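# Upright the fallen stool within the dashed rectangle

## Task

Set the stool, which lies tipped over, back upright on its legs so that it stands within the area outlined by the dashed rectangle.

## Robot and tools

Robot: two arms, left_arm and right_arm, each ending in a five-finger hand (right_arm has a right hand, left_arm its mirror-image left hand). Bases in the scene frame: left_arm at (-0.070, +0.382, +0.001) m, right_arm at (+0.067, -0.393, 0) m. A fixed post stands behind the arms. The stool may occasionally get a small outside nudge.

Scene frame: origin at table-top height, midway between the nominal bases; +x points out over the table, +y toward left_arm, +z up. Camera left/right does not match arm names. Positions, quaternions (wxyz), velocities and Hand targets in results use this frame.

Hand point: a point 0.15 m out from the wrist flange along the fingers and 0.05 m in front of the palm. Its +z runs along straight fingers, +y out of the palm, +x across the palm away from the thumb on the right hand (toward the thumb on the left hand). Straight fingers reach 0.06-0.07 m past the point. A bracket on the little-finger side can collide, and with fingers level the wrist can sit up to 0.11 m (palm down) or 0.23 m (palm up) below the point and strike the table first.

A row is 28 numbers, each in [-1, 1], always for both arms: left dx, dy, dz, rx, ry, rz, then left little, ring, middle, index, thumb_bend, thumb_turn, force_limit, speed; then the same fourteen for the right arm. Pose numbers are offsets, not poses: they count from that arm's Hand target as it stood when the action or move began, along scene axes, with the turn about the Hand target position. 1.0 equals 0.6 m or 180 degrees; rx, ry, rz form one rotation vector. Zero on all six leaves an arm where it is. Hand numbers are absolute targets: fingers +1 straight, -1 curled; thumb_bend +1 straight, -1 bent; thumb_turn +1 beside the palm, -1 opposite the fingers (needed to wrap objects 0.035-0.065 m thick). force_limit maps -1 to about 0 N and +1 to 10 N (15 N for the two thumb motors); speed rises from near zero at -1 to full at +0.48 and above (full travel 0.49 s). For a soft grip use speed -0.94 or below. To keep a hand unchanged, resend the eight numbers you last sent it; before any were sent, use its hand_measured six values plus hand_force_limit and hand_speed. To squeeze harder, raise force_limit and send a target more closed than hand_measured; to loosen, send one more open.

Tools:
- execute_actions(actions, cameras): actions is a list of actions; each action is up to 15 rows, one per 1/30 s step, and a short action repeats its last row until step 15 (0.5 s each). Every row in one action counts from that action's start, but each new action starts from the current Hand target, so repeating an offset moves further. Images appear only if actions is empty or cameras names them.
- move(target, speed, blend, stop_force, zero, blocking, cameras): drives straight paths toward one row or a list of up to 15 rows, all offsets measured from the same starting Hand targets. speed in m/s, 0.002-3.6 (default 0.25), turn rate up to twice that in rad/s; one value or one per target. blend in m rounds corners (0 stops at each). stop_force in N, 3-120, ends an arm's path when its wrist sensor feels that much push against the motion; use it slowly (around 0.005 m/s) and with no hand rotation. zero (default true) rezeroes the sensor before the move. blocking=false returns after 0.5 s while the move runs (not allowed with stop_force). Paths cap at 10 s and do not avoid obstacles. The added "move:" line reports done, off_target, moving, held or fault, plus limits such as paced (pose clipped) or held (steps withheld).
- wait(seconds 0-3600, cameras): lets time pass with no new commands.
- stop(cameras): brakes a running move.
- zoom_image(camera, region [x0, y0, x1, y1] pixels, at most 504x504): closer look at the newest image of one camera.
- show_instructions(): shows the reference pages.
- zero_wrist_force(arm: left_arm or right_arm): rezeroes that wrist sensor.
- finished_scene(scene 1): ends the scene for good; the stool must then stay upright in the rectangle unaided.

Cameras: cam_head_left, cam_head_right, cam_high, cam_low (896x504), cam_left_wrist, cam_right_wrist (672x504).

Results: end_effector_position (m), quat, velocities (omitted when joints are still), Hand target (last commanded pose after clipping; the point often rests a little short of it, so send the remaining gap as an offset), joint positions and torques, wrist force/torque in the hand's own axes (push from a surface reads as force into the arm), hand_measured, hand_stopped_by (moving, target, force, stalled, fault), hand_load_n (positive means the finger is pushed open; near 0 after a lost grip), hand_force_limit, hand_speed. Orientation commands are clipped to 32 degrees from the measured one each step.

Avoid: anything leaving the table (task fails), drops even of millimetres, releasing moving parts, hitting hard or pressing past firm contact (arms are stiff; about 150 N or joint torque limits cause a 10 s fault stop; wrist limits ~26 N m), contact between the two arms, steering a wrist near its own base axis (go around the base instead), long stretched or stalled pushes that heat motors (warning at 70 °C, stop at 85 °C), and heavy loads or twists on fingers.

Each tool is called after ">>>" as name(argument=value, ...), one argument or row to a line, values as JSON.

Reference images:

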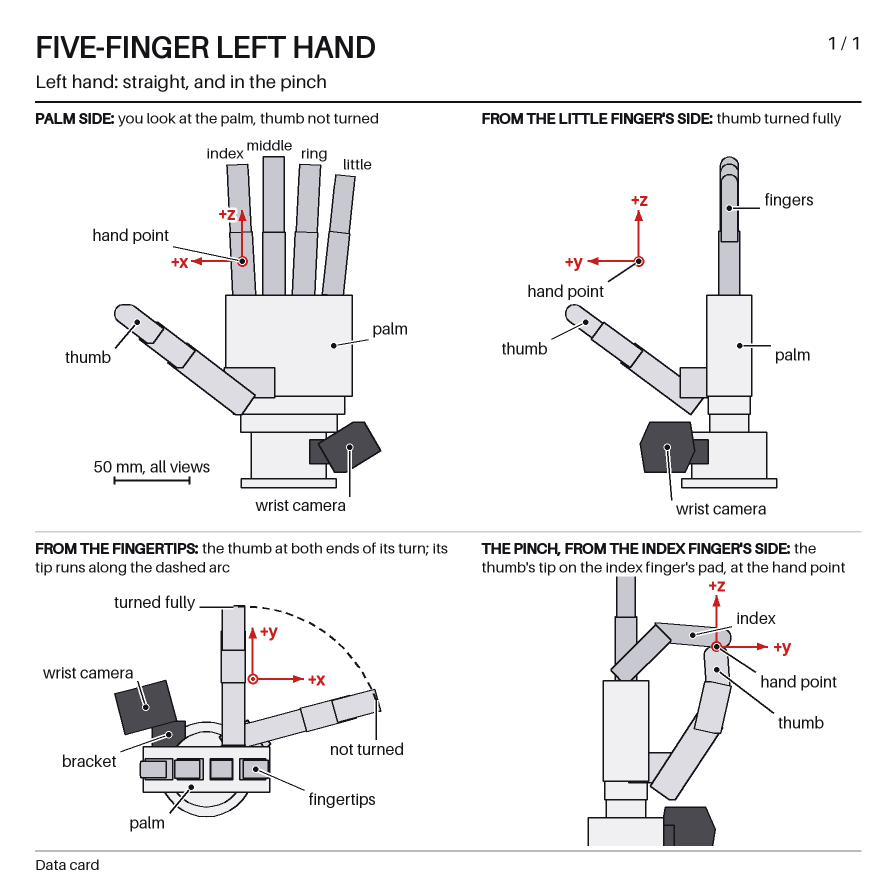

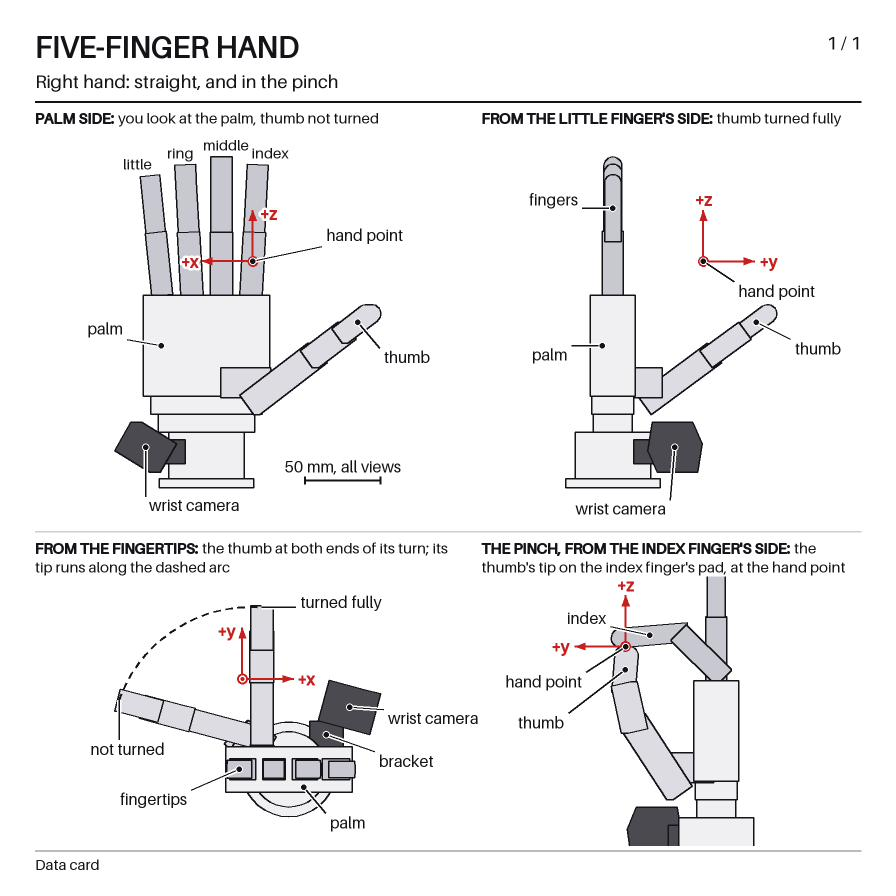

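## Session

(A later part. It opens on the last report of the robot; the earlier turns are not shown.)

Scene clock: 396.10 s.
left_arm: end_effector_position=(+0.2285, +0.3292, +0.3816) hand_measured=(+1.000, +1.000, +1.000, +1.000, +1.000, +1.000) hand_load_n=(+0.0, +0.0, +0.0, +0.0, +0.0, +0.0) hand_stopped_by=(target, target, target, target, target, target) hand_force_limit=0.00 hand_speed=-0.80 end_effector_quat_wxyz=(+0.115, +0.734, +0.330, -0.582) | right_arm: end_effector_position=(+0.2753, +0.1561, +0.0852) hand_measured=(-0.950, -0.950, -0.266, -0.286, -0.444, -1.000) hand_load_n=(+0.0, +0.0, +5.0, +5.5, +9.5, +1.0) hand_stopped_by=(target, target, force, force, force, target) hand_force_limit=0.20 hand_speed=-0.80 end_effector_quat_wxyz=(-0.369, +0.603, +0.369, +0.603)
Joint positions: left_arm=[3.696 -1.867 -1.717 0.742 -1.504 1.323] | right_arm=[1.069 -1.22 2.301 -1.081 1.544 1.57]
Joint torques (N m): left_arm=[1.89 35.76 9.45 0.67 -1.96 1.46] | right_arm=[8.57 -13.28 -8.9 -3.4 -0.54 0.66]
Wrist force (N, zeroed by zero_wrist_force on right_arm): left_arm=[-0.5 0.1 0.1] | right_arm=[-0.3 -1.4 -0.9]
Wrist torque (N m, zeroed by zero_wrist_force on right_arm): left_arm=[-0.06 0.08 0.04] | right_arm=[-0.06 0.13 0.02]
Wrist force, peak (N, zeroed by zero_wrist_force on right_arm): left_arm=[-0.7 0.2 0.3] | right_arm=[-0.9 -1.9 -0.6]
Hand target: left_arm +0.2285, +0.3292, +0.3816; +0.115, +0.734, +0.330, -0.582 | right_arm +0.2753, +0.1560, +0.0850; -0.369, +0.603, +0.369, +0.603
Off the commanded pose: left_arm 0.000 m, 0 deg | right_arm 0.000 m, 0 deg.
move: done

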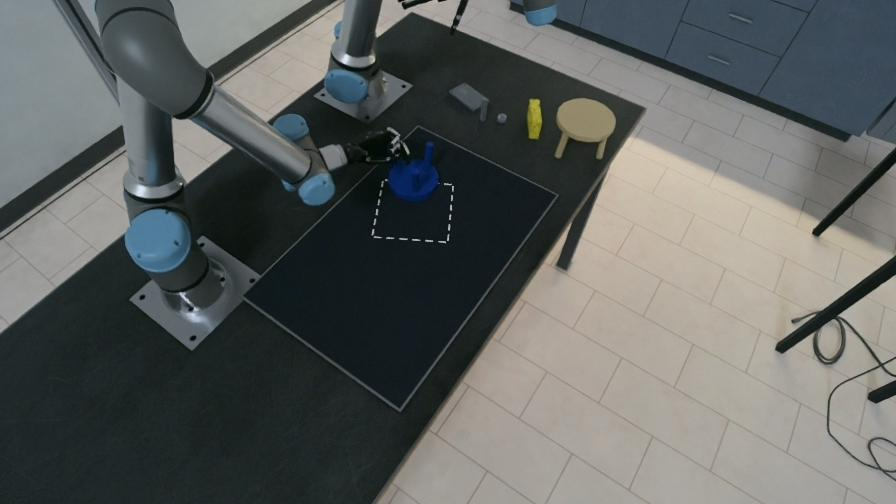

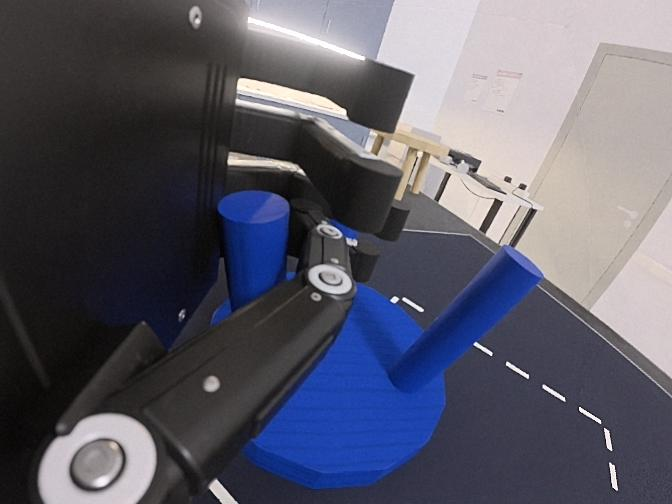

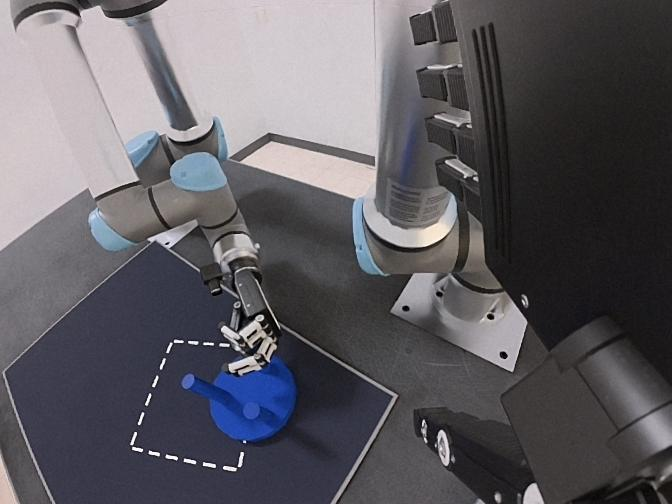

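>>> zoom_image(
  camera="cam_left_wrist",
  region=[150, 120, 450, 400],
)

>>> zoom_image(
  camera="cam_right_wrist",
  region=[180, 260, 330, 460],
)

Scaled by 1.680 from the camera's image (finer frame: 960x720).

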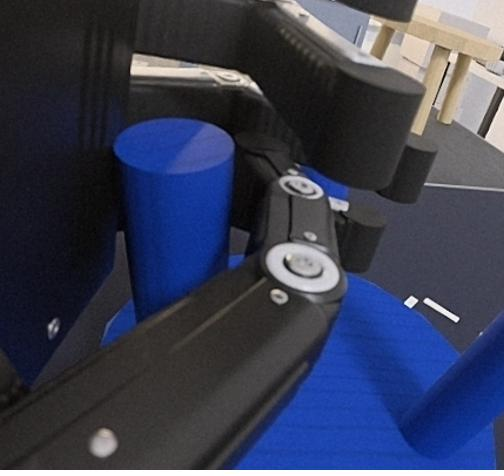

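Scaled by 2.520 from the camera's image (finer frame: 960x720).

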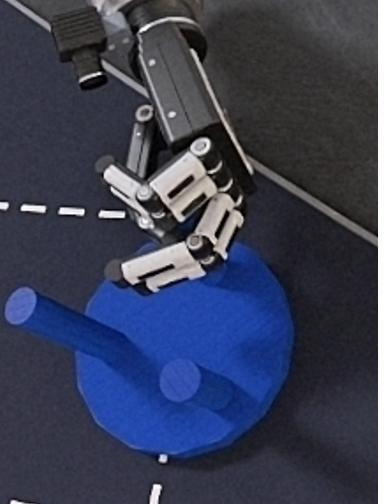

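>>> move(
  target=[
    [0,0,0,0,0,0,1,1,1,1,1,1,0,-0.8,0,0,0,0,0,0,-0.7,-0.7,-0.1,-0.1,-0.3,-1,0.2,-0.8],
    [0,0,0,0,0,0,1,1,1,1,1,1,0,-0.8,0,0,-0.05,0,0,0,-0.7,-0.7,-0.1,-0.1,-0.3,-1,0.2,-0.8],
  ],
  speed=0.05,
  cameras=["cam_left_wrist","cam_right_wrist"],
)

Scene clock: 456.30 s.
left_arm: end_effector_position=(+0.2285, +0.3292, +0.3816) hand_measured=(+1.000, +1.000, +1.000, +1.000, +1.000, +1.000) hand_load_n=(+0.5, +0.0, +0.0, +0.0, +0.0, +0.0) hand_stopped_by=(target, target, target, target, target, target) hand_force_limit=0.00 hand_speed=-0.80 end_effector_quat_wxyz=(+0.115, +0.734, +0.330, -0.582) | right_arm: end_effector_position=(+0.2752, +0.1560, +0.0549) hand_measured=(-0.700, -0.700, -0.100, -0.100, -0.300, -1.000) hand_load_n=(+0.0, +0.0, +0.0, +0.0, +0.0, +0.5) hand_stopped_by=(target, target, target, target, target, target) hand_force_limit=0.20 hand_speed=-0.80 end_effector_quat_wxyz=(-0.369, +0.603, +0.370, +0.603)
Joint positions: left_arm=[3.696 -1.867 -1.717 0.742 -1.504 1.323] | right_arm=[1.069 -1.134 2.31 -1.177 1.544 1.57]
Joint torques (N m): left_arm=[0.26 35.46 9.72 0.57 -2.38 1.48] | right_arm=[2.93 -43.63 -11.27 -0.55 -0.13 0.81]
Wrist force (N, zeroed by zero_wrist_force on right_arm): left_arm=[-0.4 0.1 0.2] | right_arm=[-0.5 -0.9 -0.7]
Wrist torque (N m, zeroed by zero_wrist_force on right_arm): left_arm=[-0.07 0.07 0.04] | right_arm=[-0.06 0.15 -0.02]
Wrist force, peak (N, zeroed by zero_wrist_force on right_arm): left_arm=[-0.6 0.1 0.4] | right_arm=[-0.2 -1.8 -0.8]
Hand target: left_arm +0.2285, +0.3292, +0.3816; +0.115, +0.734, +0.330, -0.582 | right_arm +0.2753, +0.1560, +0.0550; -0.369, +0.603, +0.369, +0.603
Off the commanded pose: left_arm 0.000 m, 0 deg | right_arm 0.000 m, 0 deg.
move: done

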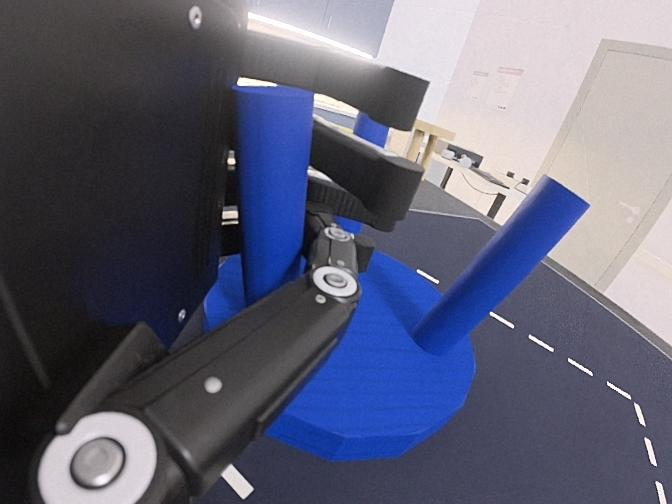

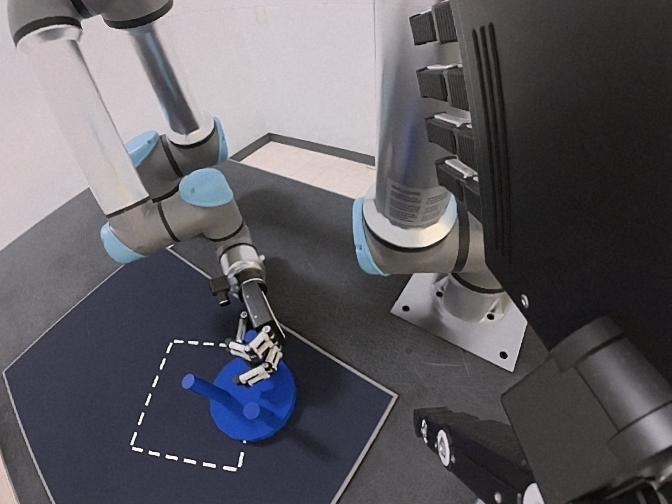

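>>> move(
  target=[0,0,0,0,0,0,1,1,1,1,1,1,0,-0.8,0.0015,0.0215,0,0,0,0.1,-0.7,-0.7,-0.1,-0.1,-0.3,-1,0.2,-0.8],
  speed=0.1,
  cameras=["cam_left_wrist","cam_right_wrist"],
)

Scene clock: 462.80 s.
left_arm: end_effector_position=(+0.2285, +0.3292, +0.3816) hand_measured=(+1.000, +1.000, +1.000, +1.000, +1.000, +1.000) hand_load_n=(+0.0, +0.0, +0.0, +0.0, +0.0, +0.0) hand_stopped_by=(target, target, target, target, target, target) hand_force_limit=0.00 hand_speed=-0.80 end_effector_quat_wxyz=(+0.115, +0.734, +0.330, -0.582) | right_arm: end_effector_position=(+0.2763, +0.1689, +0.0550) hand_measured=(-0.700, -0.700, -0.100, -0.100, -0.300, -1.000) hand_load_n=(+0.0, +0.0, +0.0, +0.0, +0.0, +0.0) hand_stopped_by=(target, target, target, target, target, target) hand_force_limit=0.20 hand_speed=-0.80 end_effector_quat_wxyz=(-0.459, +0.538, +0.459, +0.538)
Joint positions: left_arm=[3.696 -1.867 -1.717 0.742 -1.504 1.323] | right_arm=[0.841 -1.151 2.349 -1.198 1.002 1.57]
Joint torques (N m): left_arm=[0.21 37.05 11.47 0.64 -2.13 1.4] | right_arm=[6.23 -14.51 -15.09 -1.17 1.08 1.34]
Wrist force (N, zeroed by zero_wrist_force on right_arm): left_arm=[-0.3 -0.1 0.2] | right_arm=[-0.2 -2.3 -1.4]
Wrist torque (N m, zeroed by zero_wrist_force on right_arm): left_arm=[-0.10 0.06 0.06] | right_arm=[-0.12 0.09 -0.09]
Wrist force, peak (N, zeroed by zero_wrist_force on right_arm): left_arm=[-0.7 0.2 0.0] | right_arm=[-0.2 -3.0 -0.9]
Hand target: left_arm +0.2285, +0.3292, +0.3816; +0.115, +0.734, +0.330, -0.582 | right_arm +0.2762, +0.1689, +0.0550; -0.459, +0.538, +0.459, +0.538
Off the commanded pose: left_arm 0.000 m, 0 deg | right_arm 0.000 m, 0 deg.
move: done

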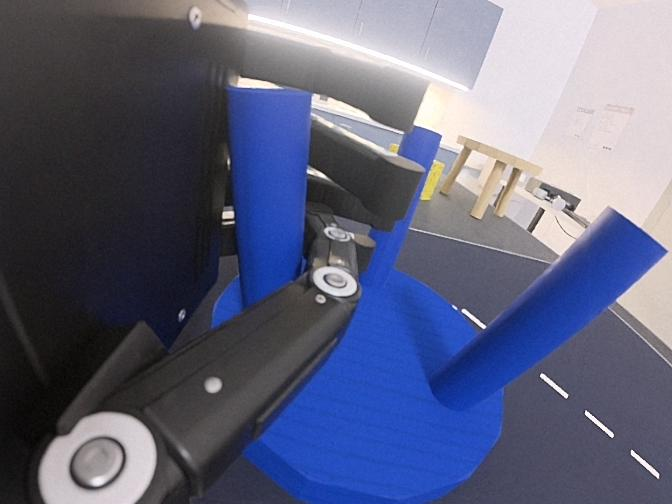

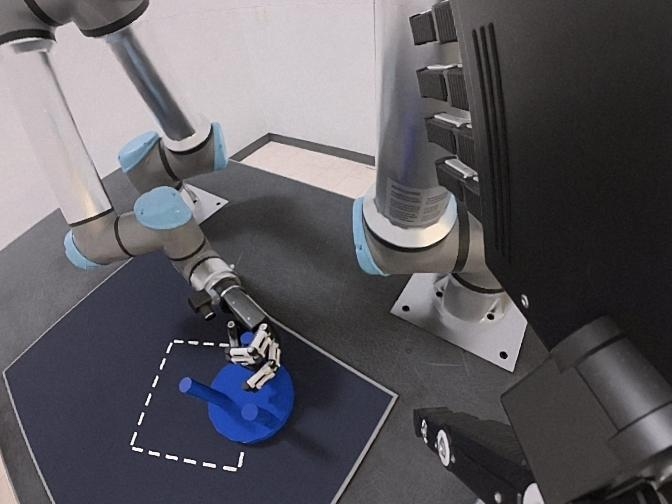

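>>> move(
  target=[
    [0,0,0,0,0,0,1,1,1,1,1,1,0,-0.8,-0.0052,0.0208,0,0,0,0.1,-0.7,-0.7,-0.1,-0.1,-0.3,-1,0.2,-0.8],
    [0,0,0,0,0,0,1,1,1,1,1,1,0,-0.8,-0.0165,0.039,0,0,0,0.2,-0.7,-0.7,-0.1,-0.1,-0.3,-1,0.2,-0.8],
  ],
  speed=0.1,
  blend=0.005,
  cameras=["cam_left_wrist","cam_right_wrist","cam_high","cam_head_left"],
)

Scene clock: 469.60 s.
left_arm: end_effector_position=(+0.2285, +0.3292, +0.3816) hand_measured=(+1.000, +1.000, +1.000, +1.000, +1.000, +1.000) hand_load_n=(+0.0, +0.0, +0.0, +0.0, +0.5, +0.0) hand_stopped_by=(target, target, target, target, target, target) hand_force_limit=0.00 hand_speed=-0.80 end_effector_quat_wxyz=(+0.115, +0.734, +0.330, -0.582) | right_arm: end_effector_position=(+0.2664, +0.1923, +0.0549) hand_measured=(-0.700, -0.700, -0.100, -0.100, -0.300, -1.000) hand_load_n=(+0.0, -0.5, +0.0, +0.0, +0.0, +0.0) hand_stopped_by=(target, target, target, target, target, target) hand_force_limit=0.20 hand_speed=-0.80 end_effector_quat_wxyz=(+0.603, -0.369, -0.603, -0.370)
Joint positions: left_arm=[3.696 -1.867 -1.717 0.742 -1.504 1.323] | right_arm=[0.59 -1.043 2.113 -1.072 0.123 1.572]
Joint torques (N m): left_arm=[-0.35 37.01 10.07 0.47 -2.21 1.1] | right_arm=[8.62 -49.46 -2.76 -0.11 2.26 -0.53]
Wrist force (N, zeroed by zero_wrist_force on right_arm): left_arm=[-0.5 -0.1 0.2] | right_arm=[-0.7 -1.6 -0.6]
Wrist torque (N m, zeroed by zero_wrist_force on right_arm): left_arm=[-0.10 0.08 0.05] | right_arm=[-0.17 0.13 -0.08]
Wrist force, peak (N, zeroed by zero_wrist_force on right_arm): left_arm=[-0.8 0.2 0.3] | right_arm=[-0.3 -3.1 -1.0]
Hand target: left_arm +0.2285, +0.3292, +0.3816; +0.115, +0.734, +0.330, -0.582 | right_arm +0.2663, +0.1923, +0.0550; +0.603, -0.369, -0.603, -0.370
Off the commanded pose: left_arm 0.000 m, 0 deg | right_arm 0.000 m, 0 deg.
move: done
Images, in order (width x height): cam_head_left 896x504, cam_high 896x504, cam_left_wrist 672x504, cam_right_wrist 672x504.

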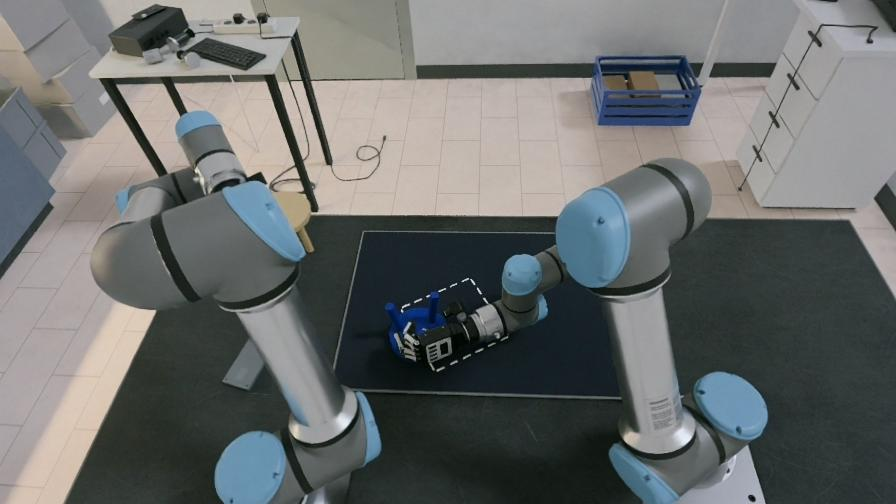

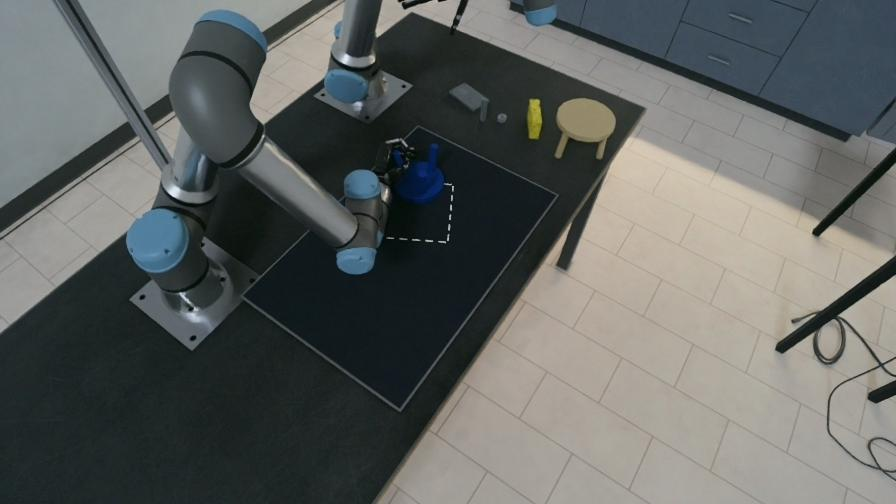

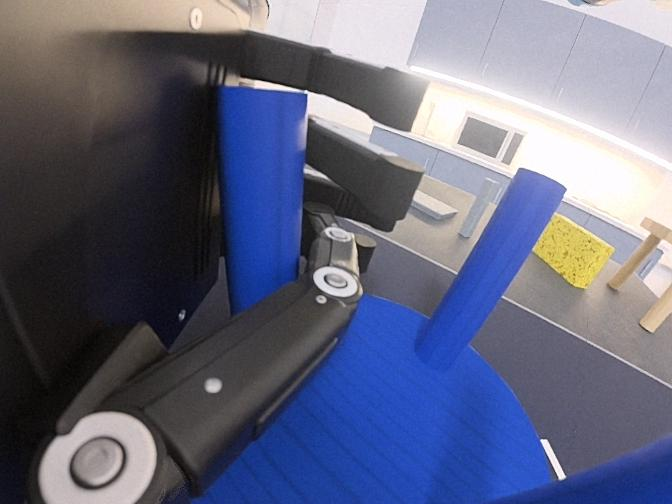

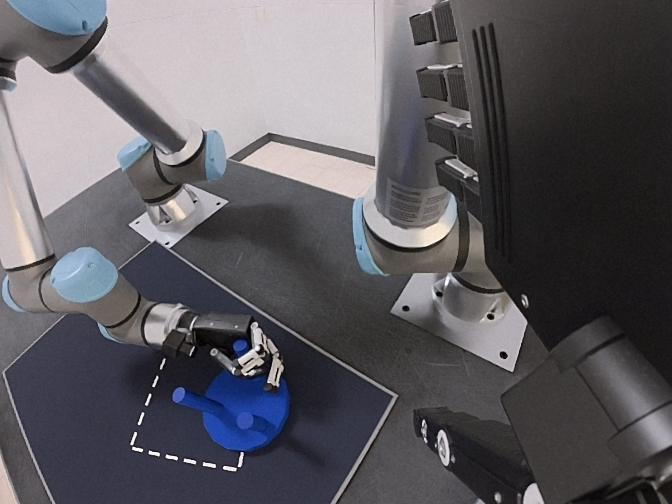

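>>> zoom_image(
  camera="cam_high",
  region=[340, 100, 480, 220],
)

>>> zoom_image(
  camera="cam_right_wrist",
  region=[140, 260, 320, 460],
)

>>> zoom_image(
  camera="cam_head_left",
  region=[360, 270, 540, 390],
)

Scaled by 3.600 from the camera's image (finer frame: 1280x720).

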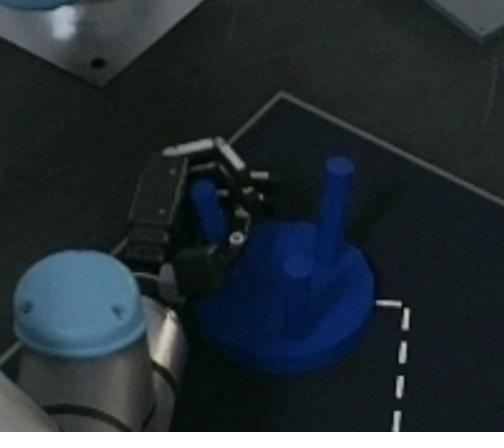

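Scaled by 2.520 from the camera's image (finer frame: 960x720).

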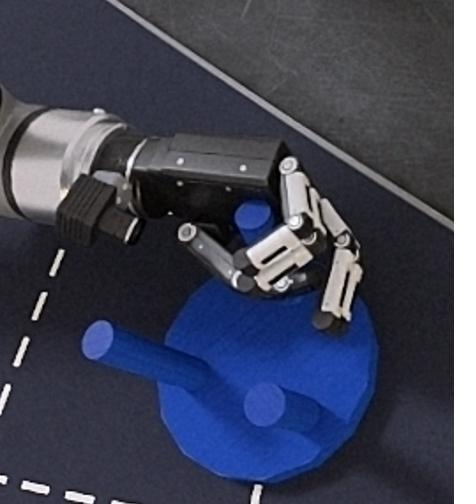

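Scaled by 2.800 from the camera's image (finer frame: 1280x720).

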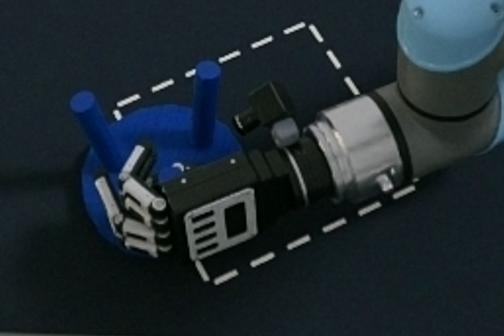

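>>> move(
  target=[
    [0,0,0,0,0,0,1,1,1,1,1,1,0,-0.8,0,0,0,0,0,0,0.3,0.3,0.3,0.3,0,-1,-0.2,-0.6],
    [0,0,0,0,0,0,1,1,1,1,1,1,0,-0.8,0.0182,-0.0356,-0.005,0,0,0,0.3,0.3,0.3,0.3,0,-1,-0.2,-0.6],
  ],
  speed=0.08,
  cameras=["cam_left_wrist","cam_right_wrist"],
)

>>> zoom_image(
  camera="cam_right_wrist",
  region=[140, 260, 320, 460],
)

Scene clock: 504.77 s.
left_arm: end_effector_position=(+0.2285, +0.3292, +0.3816) hand_measured=(+1.000, +1.000, +1.000, +1.000, +1.000, +1.000) hand_load_n=(+0.0, +0.0, +0.0, +0.0, +0.0, +0.5) hand_stopped_by=(target, target, target, target, target, target) hand_force_limit=0.00 hand_speed=-0.80 end_effector_quat_wxyz=(+0.115, +0.734, +0.330, -0.582) | right_arm: end_effector_position=(+0.2772, +0.1710, +0.0520) hand_measured=(+0.300, +0.300, +0.300, +0.300, +0.000, -1.000) hand_load_n=(+0.0, +0.5, +0.0, +0.0, +0.0, +0.0) hand_stopped_by=(target, target, target, target, target, target) hand_force_limit=-0.20 hand_speed=-0.60 end_effector_quat_wxyz=(+0.603, -0.369, -0.603, -0.370)
Joint positions: left_arm=[3.696 -1.867 -1.717 0.742 -1.504 1.323] | right_arm=[0.53 -1.049 2.142 -1.094 0.063 1.571]
Joint torques (N m): left_arm=[-1.69 35.47 9.92 0.55 -2.03 1.26] | right_arm=[3.03 -47.22 -2.46 -0.14 2.13 -0.2]
Wrist force (N, zeroed by zero_wrist_force on right_arm): left_arm=[-0.4 0.0 0.4] | right_arm=[-0.5 -0.2 -0.2]
Wrist torque (N m, zeroed by zero_wrist_force on right_arm): left_arm=[-0.09 0.08 0.04] | right_arm=[-0.07 0.03 -0.05]
Wrist force, peak (N, zeroed by zero_wrist_force on right_arm): left_arm=[-0.8 -0.1 0.2] | right_arm=[-1.2 -1.4 -0.4]
Hand target: left_arm +0.2285, +0.3292, +0.3816; +0.115, +0.734, +0.330, -0.582 | right_arm +0.2772, +0.1710, +0.0520; +0.603, -0.369, -0.603, -0.370
Off the commanded pose: left_arm 0.000 m, 0 deg | right_arm 0.000 m, 0 deg.
move: done

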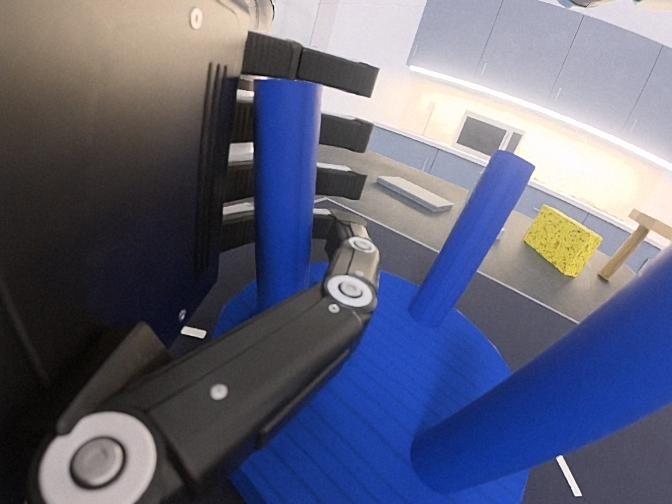

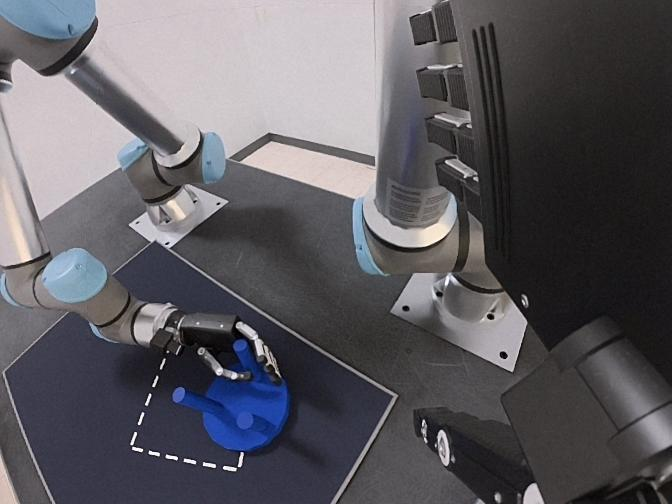

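Scaled by 2.520 from the camera's image (finer frame: 960x720).

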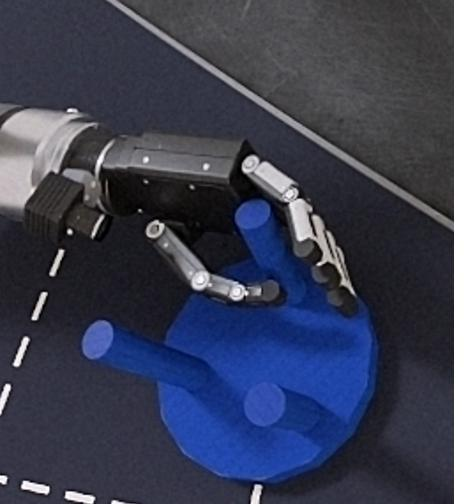

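>>> move(
  target=[0,0,0,0,0,0,1,1,1,1,1,1,0,-0.8,0.004,-0.0083,0,0,0,0,0.1,0.1,0.1,0.1,-0.9,-1,0.0,-0.8],
  speed=0.08,
  cameras=["cam_left_wrist","cam_right_wrist"],
)

>>> zoom_image(
  camera="cam_right_wrist",
  region=[140, 260, 320, 460],
)

Scene clock: 508.13 s.
left_arm: end_effector_position=(+0.2285, +0.3292, +0.3816) hand_measured=(+1.000, +1.000, +1.000, +1.000, +1.000, +1.000) hand_load_n=(+0.0, +0.0, +0.5, +0.0, +0.0, +0.0) hand_stopped_by=(target, target, target, target, target, target) hand_force_limit=0.00 hand_speed=-0.80 end_effector_quat_wxyz=(+0.115, +0.734, +0.330, -0.582) | right_arm: end_effector_position=(+0.2796, +0.1660, +0.0520) hand_measured=(+0.100, +0.100, +0.100, +0.100, -0.204, -1.000) hand_load_n=(+0.0, +1.0, +0.0, +0.0, +7.5, +0.5) hand_stopped_by=(target, target, target, target, force, target) hand_force_limit=0.00 hand_speed=-0.80 end_effector_quat_wxyz=(+0.603, -0.369, -0.603, -0.370)
Joint positions: left_arm=[3.696 -1.867 -1.717 0.742 -1.504 1.323] | right_arm=[0.516 -1.052 2.149 -1.101 0.048 1.574]
Joint torques (N m): left_arm=[-1.32 36.85 11.23 0.61 -2.05 1.29] | right_arm=[8.51 -47.25 -0.56 -1.39 1.31 1.64]
Wrist force (N, zeroed by zero_wrist_force on right_arm): left_arm=[-0.5 0.0 0.3] | right_arm=[-0.4 1.0 -0.4]
Wrist torque (N m, zeroed by zero_wrist_force on right_arm): left_arm=[-0.09 0.08 0.04] | right_arm=[0.00 0.03 -0.26]
Wrist force, peak (N, zeroed by zero_wrist_force on right_arm): left_arm=[-0.6 -0.1 0.3] | right_arm=[-0.3 -3.3 0.2]
Hand target: left_arm +0.2285, +0.3292, +0.3816; +0.115, +0.734, +0.330, -0.582 | right_arm +0.2796, +0.1660, +0.0520; +0.603, -0.369, -0.603, -0.370
Off the commanded pose: left_arm 0.000 m, 0 deg | right_arm 0.000 m, 0 deg.
move: done

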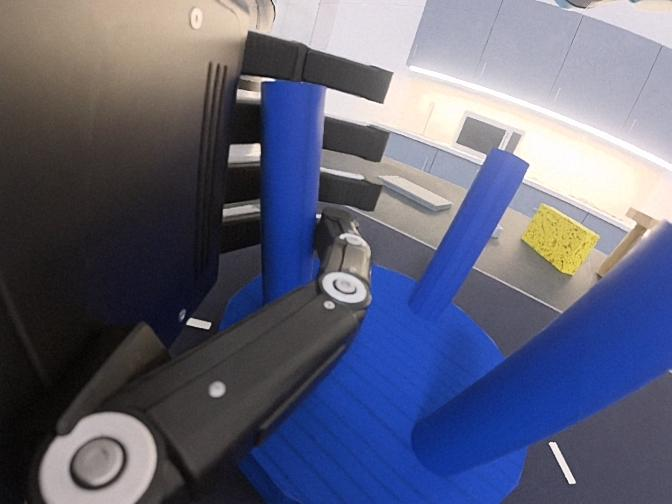

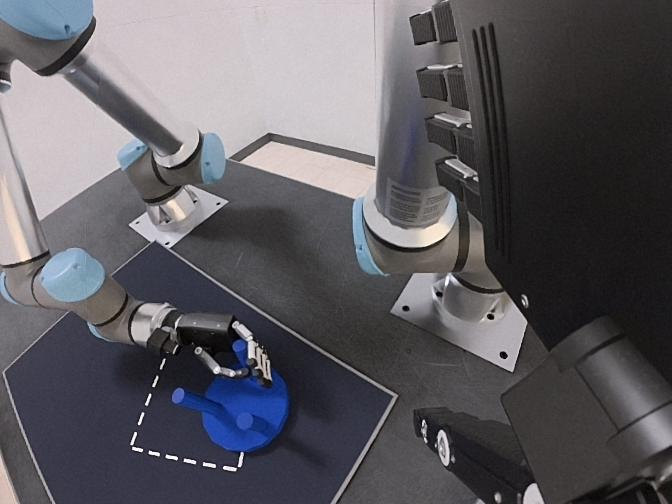

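Scaled by 2.520 from the camera's image (finer frame: 960x720).

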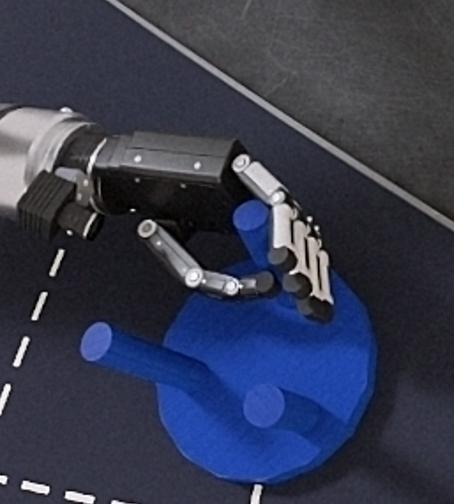

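>>> move(
  target=[
    [0,0,0,0,0,0,1,1,1,1,1,1,0,-0.8,0,0,0,0,0,0,0.1,0.1,0.1,0.1,-0.95,-1,0.6,-0.8],
    [0,0,0,0,0,0,1,1,1,1,1,1,0,-0.8,0,0,0,0,0,0,-0.9,-0.9,-0.9,-0.9,-0.95,-1,0.1,-0.8],
  ],
  speed=0.08,
  cameras=["cam_left_wrist","cam_right_wrist"],
)

>>> zoom_image(
  camera="cam_right_wrist",
  region=[140, 260, 320, 460],
)

Scene clock: 512.20 s.
left_arm: end_effector_position=(+0.2285, +0.3292, +0.3816) hand_measured=(+1.000, +1.000, +1.000, +1.000, +1.000, +1.000) hand_load_n=(+0.0, +0.0, +0.0, +0.0, +0.0, +0.0) hand_stopped_by=(target, target, target, target, target, target) hand_force_limit=0.00 hand_speed=-0.80 end_effector_quat_wxyz=(+0.115, +0.734, +0.330, -0.582) | right_arm: end_effector_position=(+0.2796, +0.1660, +0.0520) hand_measured=(-0.322, -0.064, -0.246, -0.248, -0.232, -1.000) hand_load_n=(+5.5, +1.0, +8.0, +6.5, +16.5, +0.0) hand_stopped_by=(force, force, force, force, force, target) hand_force_limit=0.10 hand_speed=-0.80 end_effector_quat_wxyz=(+0.603, -0.369, -0.603, -0.370)
Joint positions: left_arm=[3.696 -1.867 -1.717 0.742 -1.504 1.323] | right_arm=[0.516 -1.052 2.149 -1.102 0.048 1.574]
Joint torques (N m): left_arm=[-1.92 35.86 10.06 0.74 -2.32 1.42] | right_arm=[-4.79 -36.09 -3.92 -0.76 4.91 2.49]
Wrist force (N, zeroed by zero_wrist_force on right_arm): left_arm=[-0.4 0.0 0.1] | right_arm=[17.1 -9.5 6.9]
Wrist torque (N m, zeroed by zero_wrist_force on right_arm): left_arm=[-0.08 0.06 0.04] | right_arm=[-0.77 -0.70 -0.46]
Wrist force, peak (N, zeroed by zero_wrist_force on right_arm): left_arm=[-0.7 -0.1 0.3] | right_arm=[17.4 -9.2 8.0]
Hand target: left_arm +0.2285, +0.3292, +0.3816; +0.115, +0.734, +0.330, -0.582 | right_arm +0.2796, +0.1660, +0.0520; +0.603, -0.369, -0.603, -0.370
Off the commanded pose: left_arm 0.000 m, 0 deg | right_arm 0.000 m, 0 deg.
move: done

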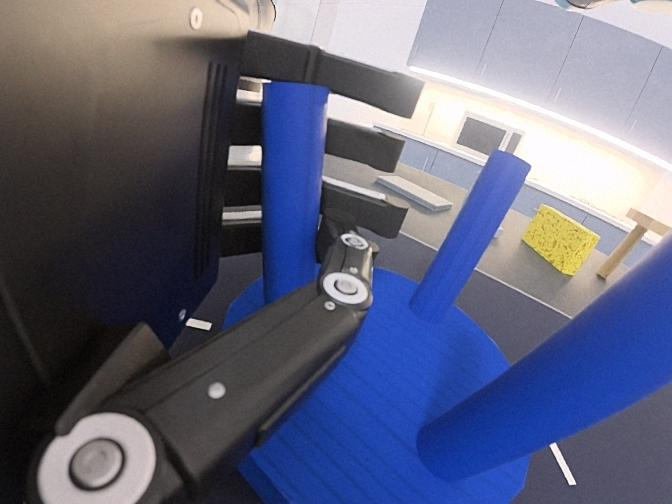

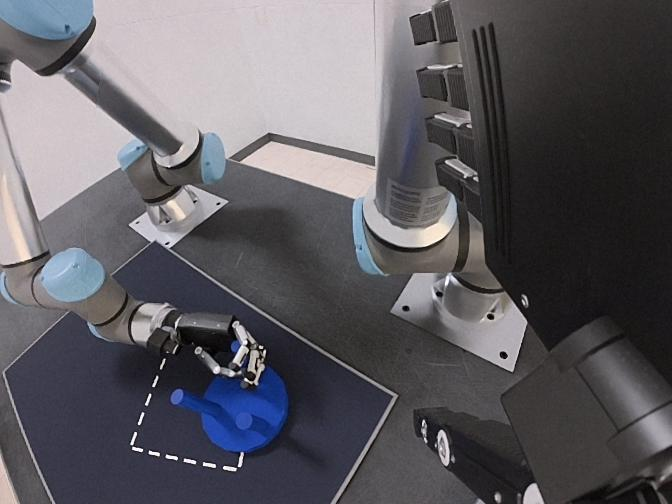

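Scaled by 2.520 from the camera's image (finer frame: 960x720).

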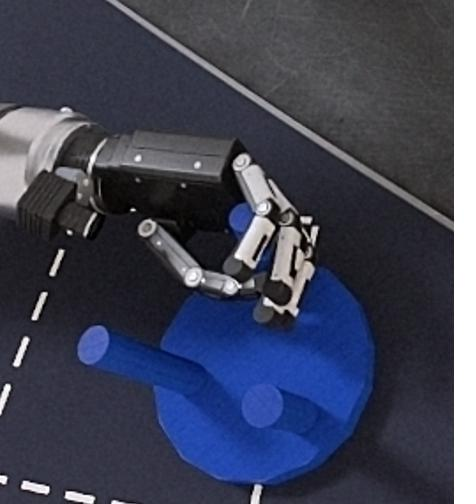

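>>> move(
  target=[0,0,0,0,0,0,1,1,1,1,1,1,0,-0.8,0,0,0.025,0,0,0,-0.9,-0.9,-0.9,-0.9,-0.95,-1,0.1,-0.8],
  speed=0.05,
  cameras=["cam_left_wrist","cam_right_wrist","cam_high"],
)

>>> zoom_image(
  camera="cam_high",
  region=[340, 100, 480, 220],
)

Scene clock: 515.30 s.
left_arm: end_effector_position=(+0.2285, +0.3292, +0.3816) hand_measured=(+1.000, +1.000, +1.000, +1.000, +1.000, +1.000) hand_load_n=(+0.0, +0.0, +0.0, +0.0, +0.0, +0.0) hand_stopped_by=(target, target, target, target, target, target) hand_force_limit=0.00 hand_speed=-0.80 end_effector_quat_wxyz=(+0.115, +0.734, +0.330, -0.582) | right_arm: end_effector_position=(+0.2796, +0.1660, +0.0671) hand_measured=(-0.322, -0.064, -0.246, -0.248, -0.232, -1.000) hand_load_n=(+0.0, +0.0, +8.5, +7.0, +15.0, +0.5) hand_stopped_by=(force, force, force, force, force, target) hand_force_limit=0.10 hand_speed=-0.80 end_effector_quat_wxyz=(+0.603, -0.369, -0.603, -0.370)
Joint positions: left_arm=[3.696 -1.867 -1.717 0.742 -1.504 1.323] | right_arm=[0.516 -1.09 2.148 -1.069 0.048 1.58]
Joint torques (N m): left_arm=[-1.22 36.91 11.06 0.84 -2.03 1.5] | right_arm=[3.79 -19.19 -18.07 -1.55 -2.84 1.24]
Wrist force (N, zeroed by zero_wrist_force on right_arm): left_arm=[-0.3 0.1 0.1] | right_arm=[-0.1 -1.6 -0.4]
Wrist torque (N m, zeroed by zero_wrist_force on right_arm): left_arm=[-0.07 0.05 0.05] | right_arm=[-0.17 0.08 0.01]
Wrist force, peak (N, zeroed by zero_wrist_force on right_arm): left_arm=[-0.5 0.0 0.6] | right_arm=[17.6 -9.4 7.2]
Hand target: left_arm +0.2285, +0.3292, +0.3816; +0.115, +0.734, +0.330, -0.582 | right_arm +0.2796, +0.1660, +0.0670; +0.603, -0.369, -0.603, -0.370
Off the commanded pose: left_arm 0.000 m, 0 deg | right_arm 0.000 m, 0 deg.
move: done
Images, in order (width x height): cam_high 896x504, cam_left_wrist 672x504, cam_right_wrist 672x504.

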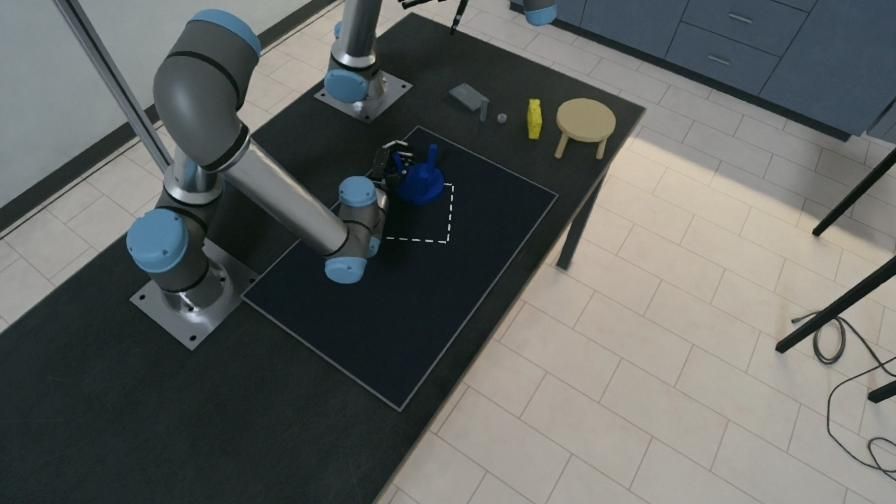

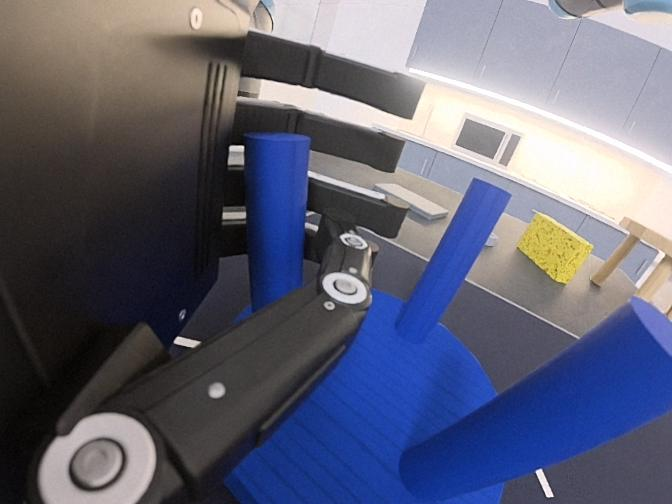

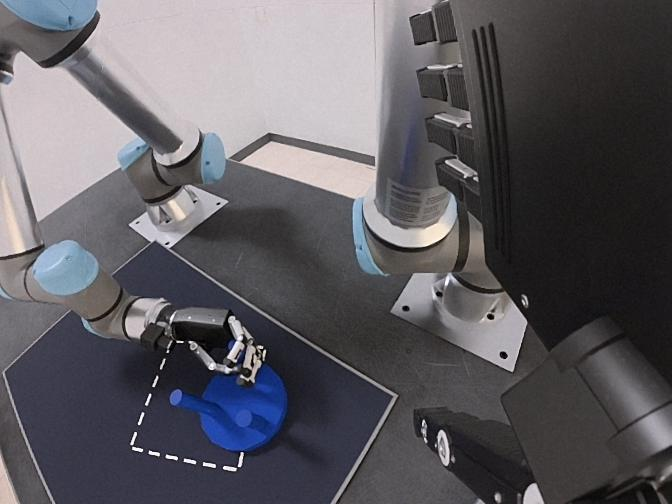

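Scaled by 3.600 from the camera's image (finer frame: 1280x720).

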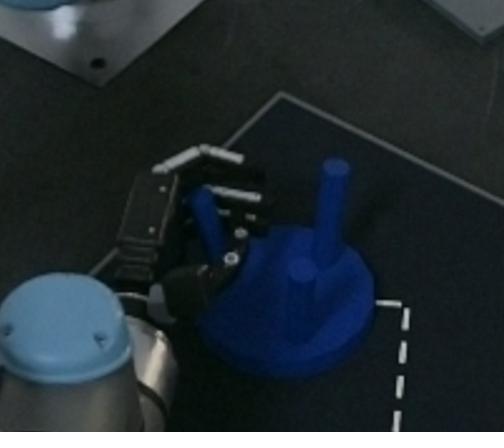

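>>> move(
  target=[0,0,0,0,0,0,1,1,1,1,1,1,0,-0.8,0,0,-0.0283,0,0,0,-0.9,-0.9,-0.9,-0.9,-0.95,-1,0.1,-0.8],
  speed=0.04,
  stop_force=6,
)

Scene clock: 528.60 s.
left_arm: end_effector_position=(+0.2285, +0.3292, +0.3816) hand_measured=(+1.000, +1.000, +1.000, +1.000, +1.000, +1.000) hand_load_n=(+0.0, +0.0, +0.0, +0.0, +0.0, +0.0) hand_stopped_by=(target, target, target, target, target, target) hand_force_limit=0.00 hand_speed=-0.80 end_effector_quat_wxyz=(+0.115, +0.734, +0.330, -0.582) | right_arm: end_effector_position=(+0.2795, +0.1659, +0.0528) hand_measured=(-0.322, -0.064, -0.246, -0.248, -0.232, -1.000) hand_load_n=(+0.0, +0.0, +8.5, +7.0, +15.0, +0.5) hand_stopped_by=(force, force, force, force, force, target) hand_force_limit=0.10 hand_speed=-0.80 end_effector_quat_wxyz=(+0.603, -0.369, -0.603, -0.370)
Joint positions: left_arm=[3.696 -1.867 -1.717 0.742 -1.504 1.323] | right_arm=[0.516 -1.053 2.148 -1.092 0.048 1.568]
Joint torques (N m): left_arm=[-1.06 35.71 9.87 0.59 -2.22 1.42] | right_arm=[1.73 -23.01 -1.96 1.2 0.23 -1.39]
Wrist force (N, zeroed by zero_wrist_force on right_arm): left_arm=[-0.4 0.0 0.1] | right_arm=[2.2 -0.1 -0.8]
Wrist torque (N m, zeroed by zero_wrist_force on right_arm): left_arm=[-0.09 0.07 0.04] | right_arm=[-0.05 0.12 0.05]
Wrist force, peak (N, zeroed by zero_wrist_force on right_arm): left_arm=[-0.6 0.0 0.4] | right_arm=[40.2 -6.9 -2.8]
Hand target: left_arm +0.2285, +0.3292, +0.3816; +0.115, +0.734, +0.330, -0.582 | right_arm +0.2796, +0.1659, +0.0527; +0.603, -0.369, -0.603, -0.370 (not the last commanded pose)
Off the commanded pose: left_arm 0.000 m, 0 deg | right_arm 0.003 m, 0 deg.
move: contact (right_arm)

>>> move(
  target=[
    [0,0,0,0,0,0,1,1,1,1,1,1,0,-0.8,0,0,0.0088,0,0,0,-0.9,-0.9,-0.9,-0.9,-0.95,-1,0.1,-0.8],
    [0,0,0,0,0,0,1,1,1,1,1,1,0,-0.8,0.0272,0.0139,0.0478,-0.0378,0.0742,0,-0.9,-0.9,-0.9,-0.9,-0.95,-1,0.1,-0.8],
  ],
  speed=0.06,
  cameras=["cam_left_wrist","cam_right_wrist","cam_high"],
)

>>> zoom_image(
  camera="cam_high",
  region=[340, 100, 480, 220],
)

Scene clock: 537.00 s.
left_arm: end_effector_position=(+0.2285, +0.3292, +0.3816) hand_measured=(+1.000, +1.000, +1.000, +1.000, +1.000, +1.000) hand_load_n=(+0.0, +0.0, +0.0, +0.0, +0.0, +0.0) hand_stopped_by=(target, target, target, target, target, target) hand_force_limit=0.00 hand_speed=-0.80 end_effector_quat_wxyz=(+0.115, +0.734, +0.330, -0.582) | right_arm: end_effector_position=(+0.2959, +0.1743, +0.0814) hand_measured=(-0.322, -0.064, -0.246, -0.248, -0.232, -1.000) hand_load_n=(+0.0, +0.5, +8.5, +7.0, +14.5, +0.0) hand_stopped_by=(force, force, force, force, force, target) hand_force_limit=0.10 hand_speed=-0.80 end_effector_quat_wxyz=(+0.646, -0.445, -0.550, -0.288)
Joint positions: left_arm=[3.696 -1.867 -1.717 0.742 -1.504 1.323] | right_arm=[0.513 -1.112 2.054 -0.93 0.045 1.82]
Joint torques (N m): left_arm=[-2.69 36.43 11.82 0.37 -2.09 1.24] | right_arm=[-6.91 -47.11 -4.81 0.25 -2.42 0.93]
Wrist force (N, zeroed by zero_wrist_force on right_arm): left_arm=[-0.5 0.1 0.2] | right_arm=[-2.0 -1.2 -0.7]
Wrist torque (N m, zeroed by zero_wrist_force on right_arm): left_arm=[-0.08 0.09 0.04] | right_arm=[-0.01 0.27 -0.28]
Wrist force, peak (N, zeroed by zero_wrist_force on right_arm): left_arm=[-0.8 -0.1 0.4] | right_arm=[-1.7 -2.5 -0.2]
Hand target: left_arm +0.2285, +0.3292, +0.3816; +0.115, +0.734, +0.330, -0.582 | right_arm +0.2959, +0.1743, +0.0814; +0.646, -0.445, -0.550, -0.288
Off the commanded pose: left_arm 0.000 m, 0 deg | right_arm 0.000 m, 0 deg.
move: done
Images, in order (width x height): cam_high 896x504, cam_left_wrist 672x504, cam_right_wrist 672x504.

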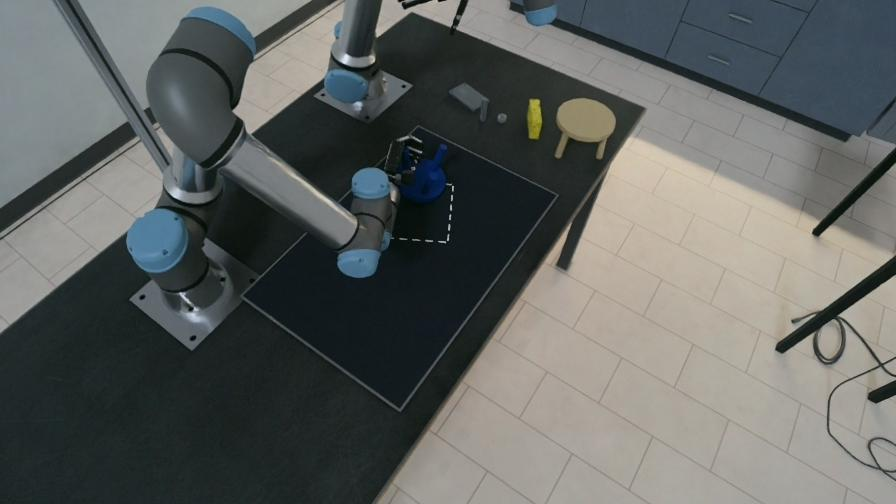

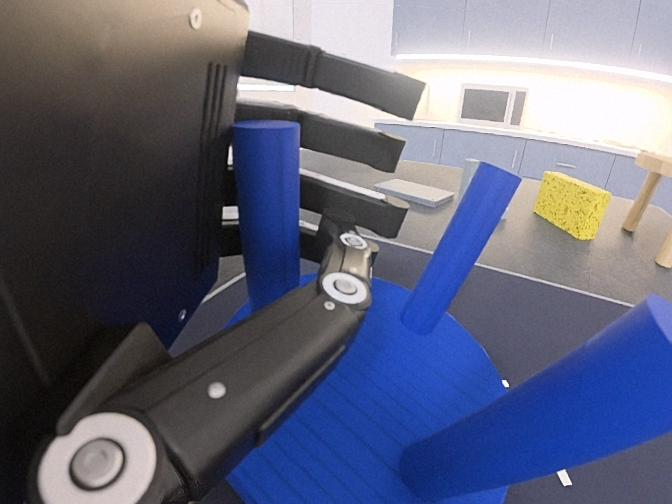

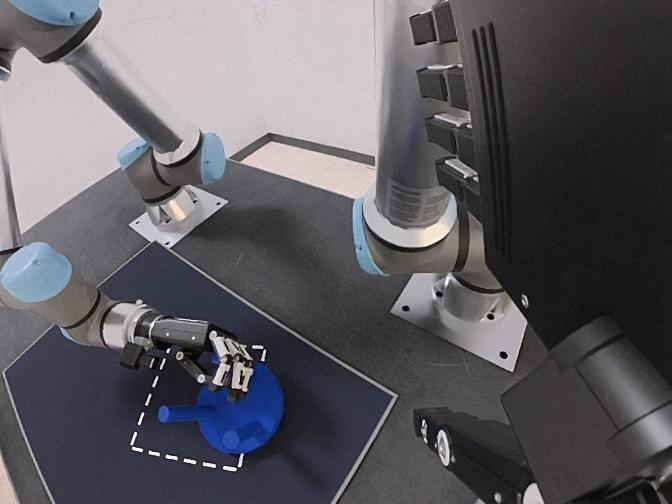

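Scaled by 3.600 from the camera's image (finer frame: 1280x720).

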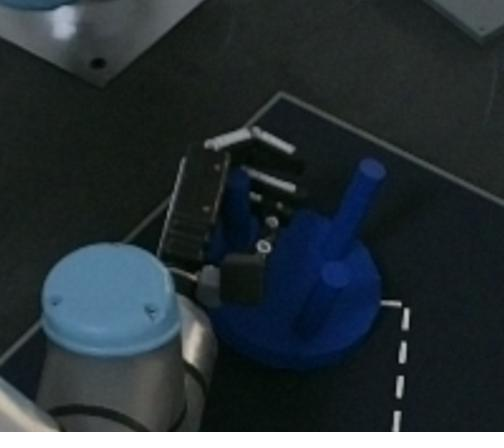

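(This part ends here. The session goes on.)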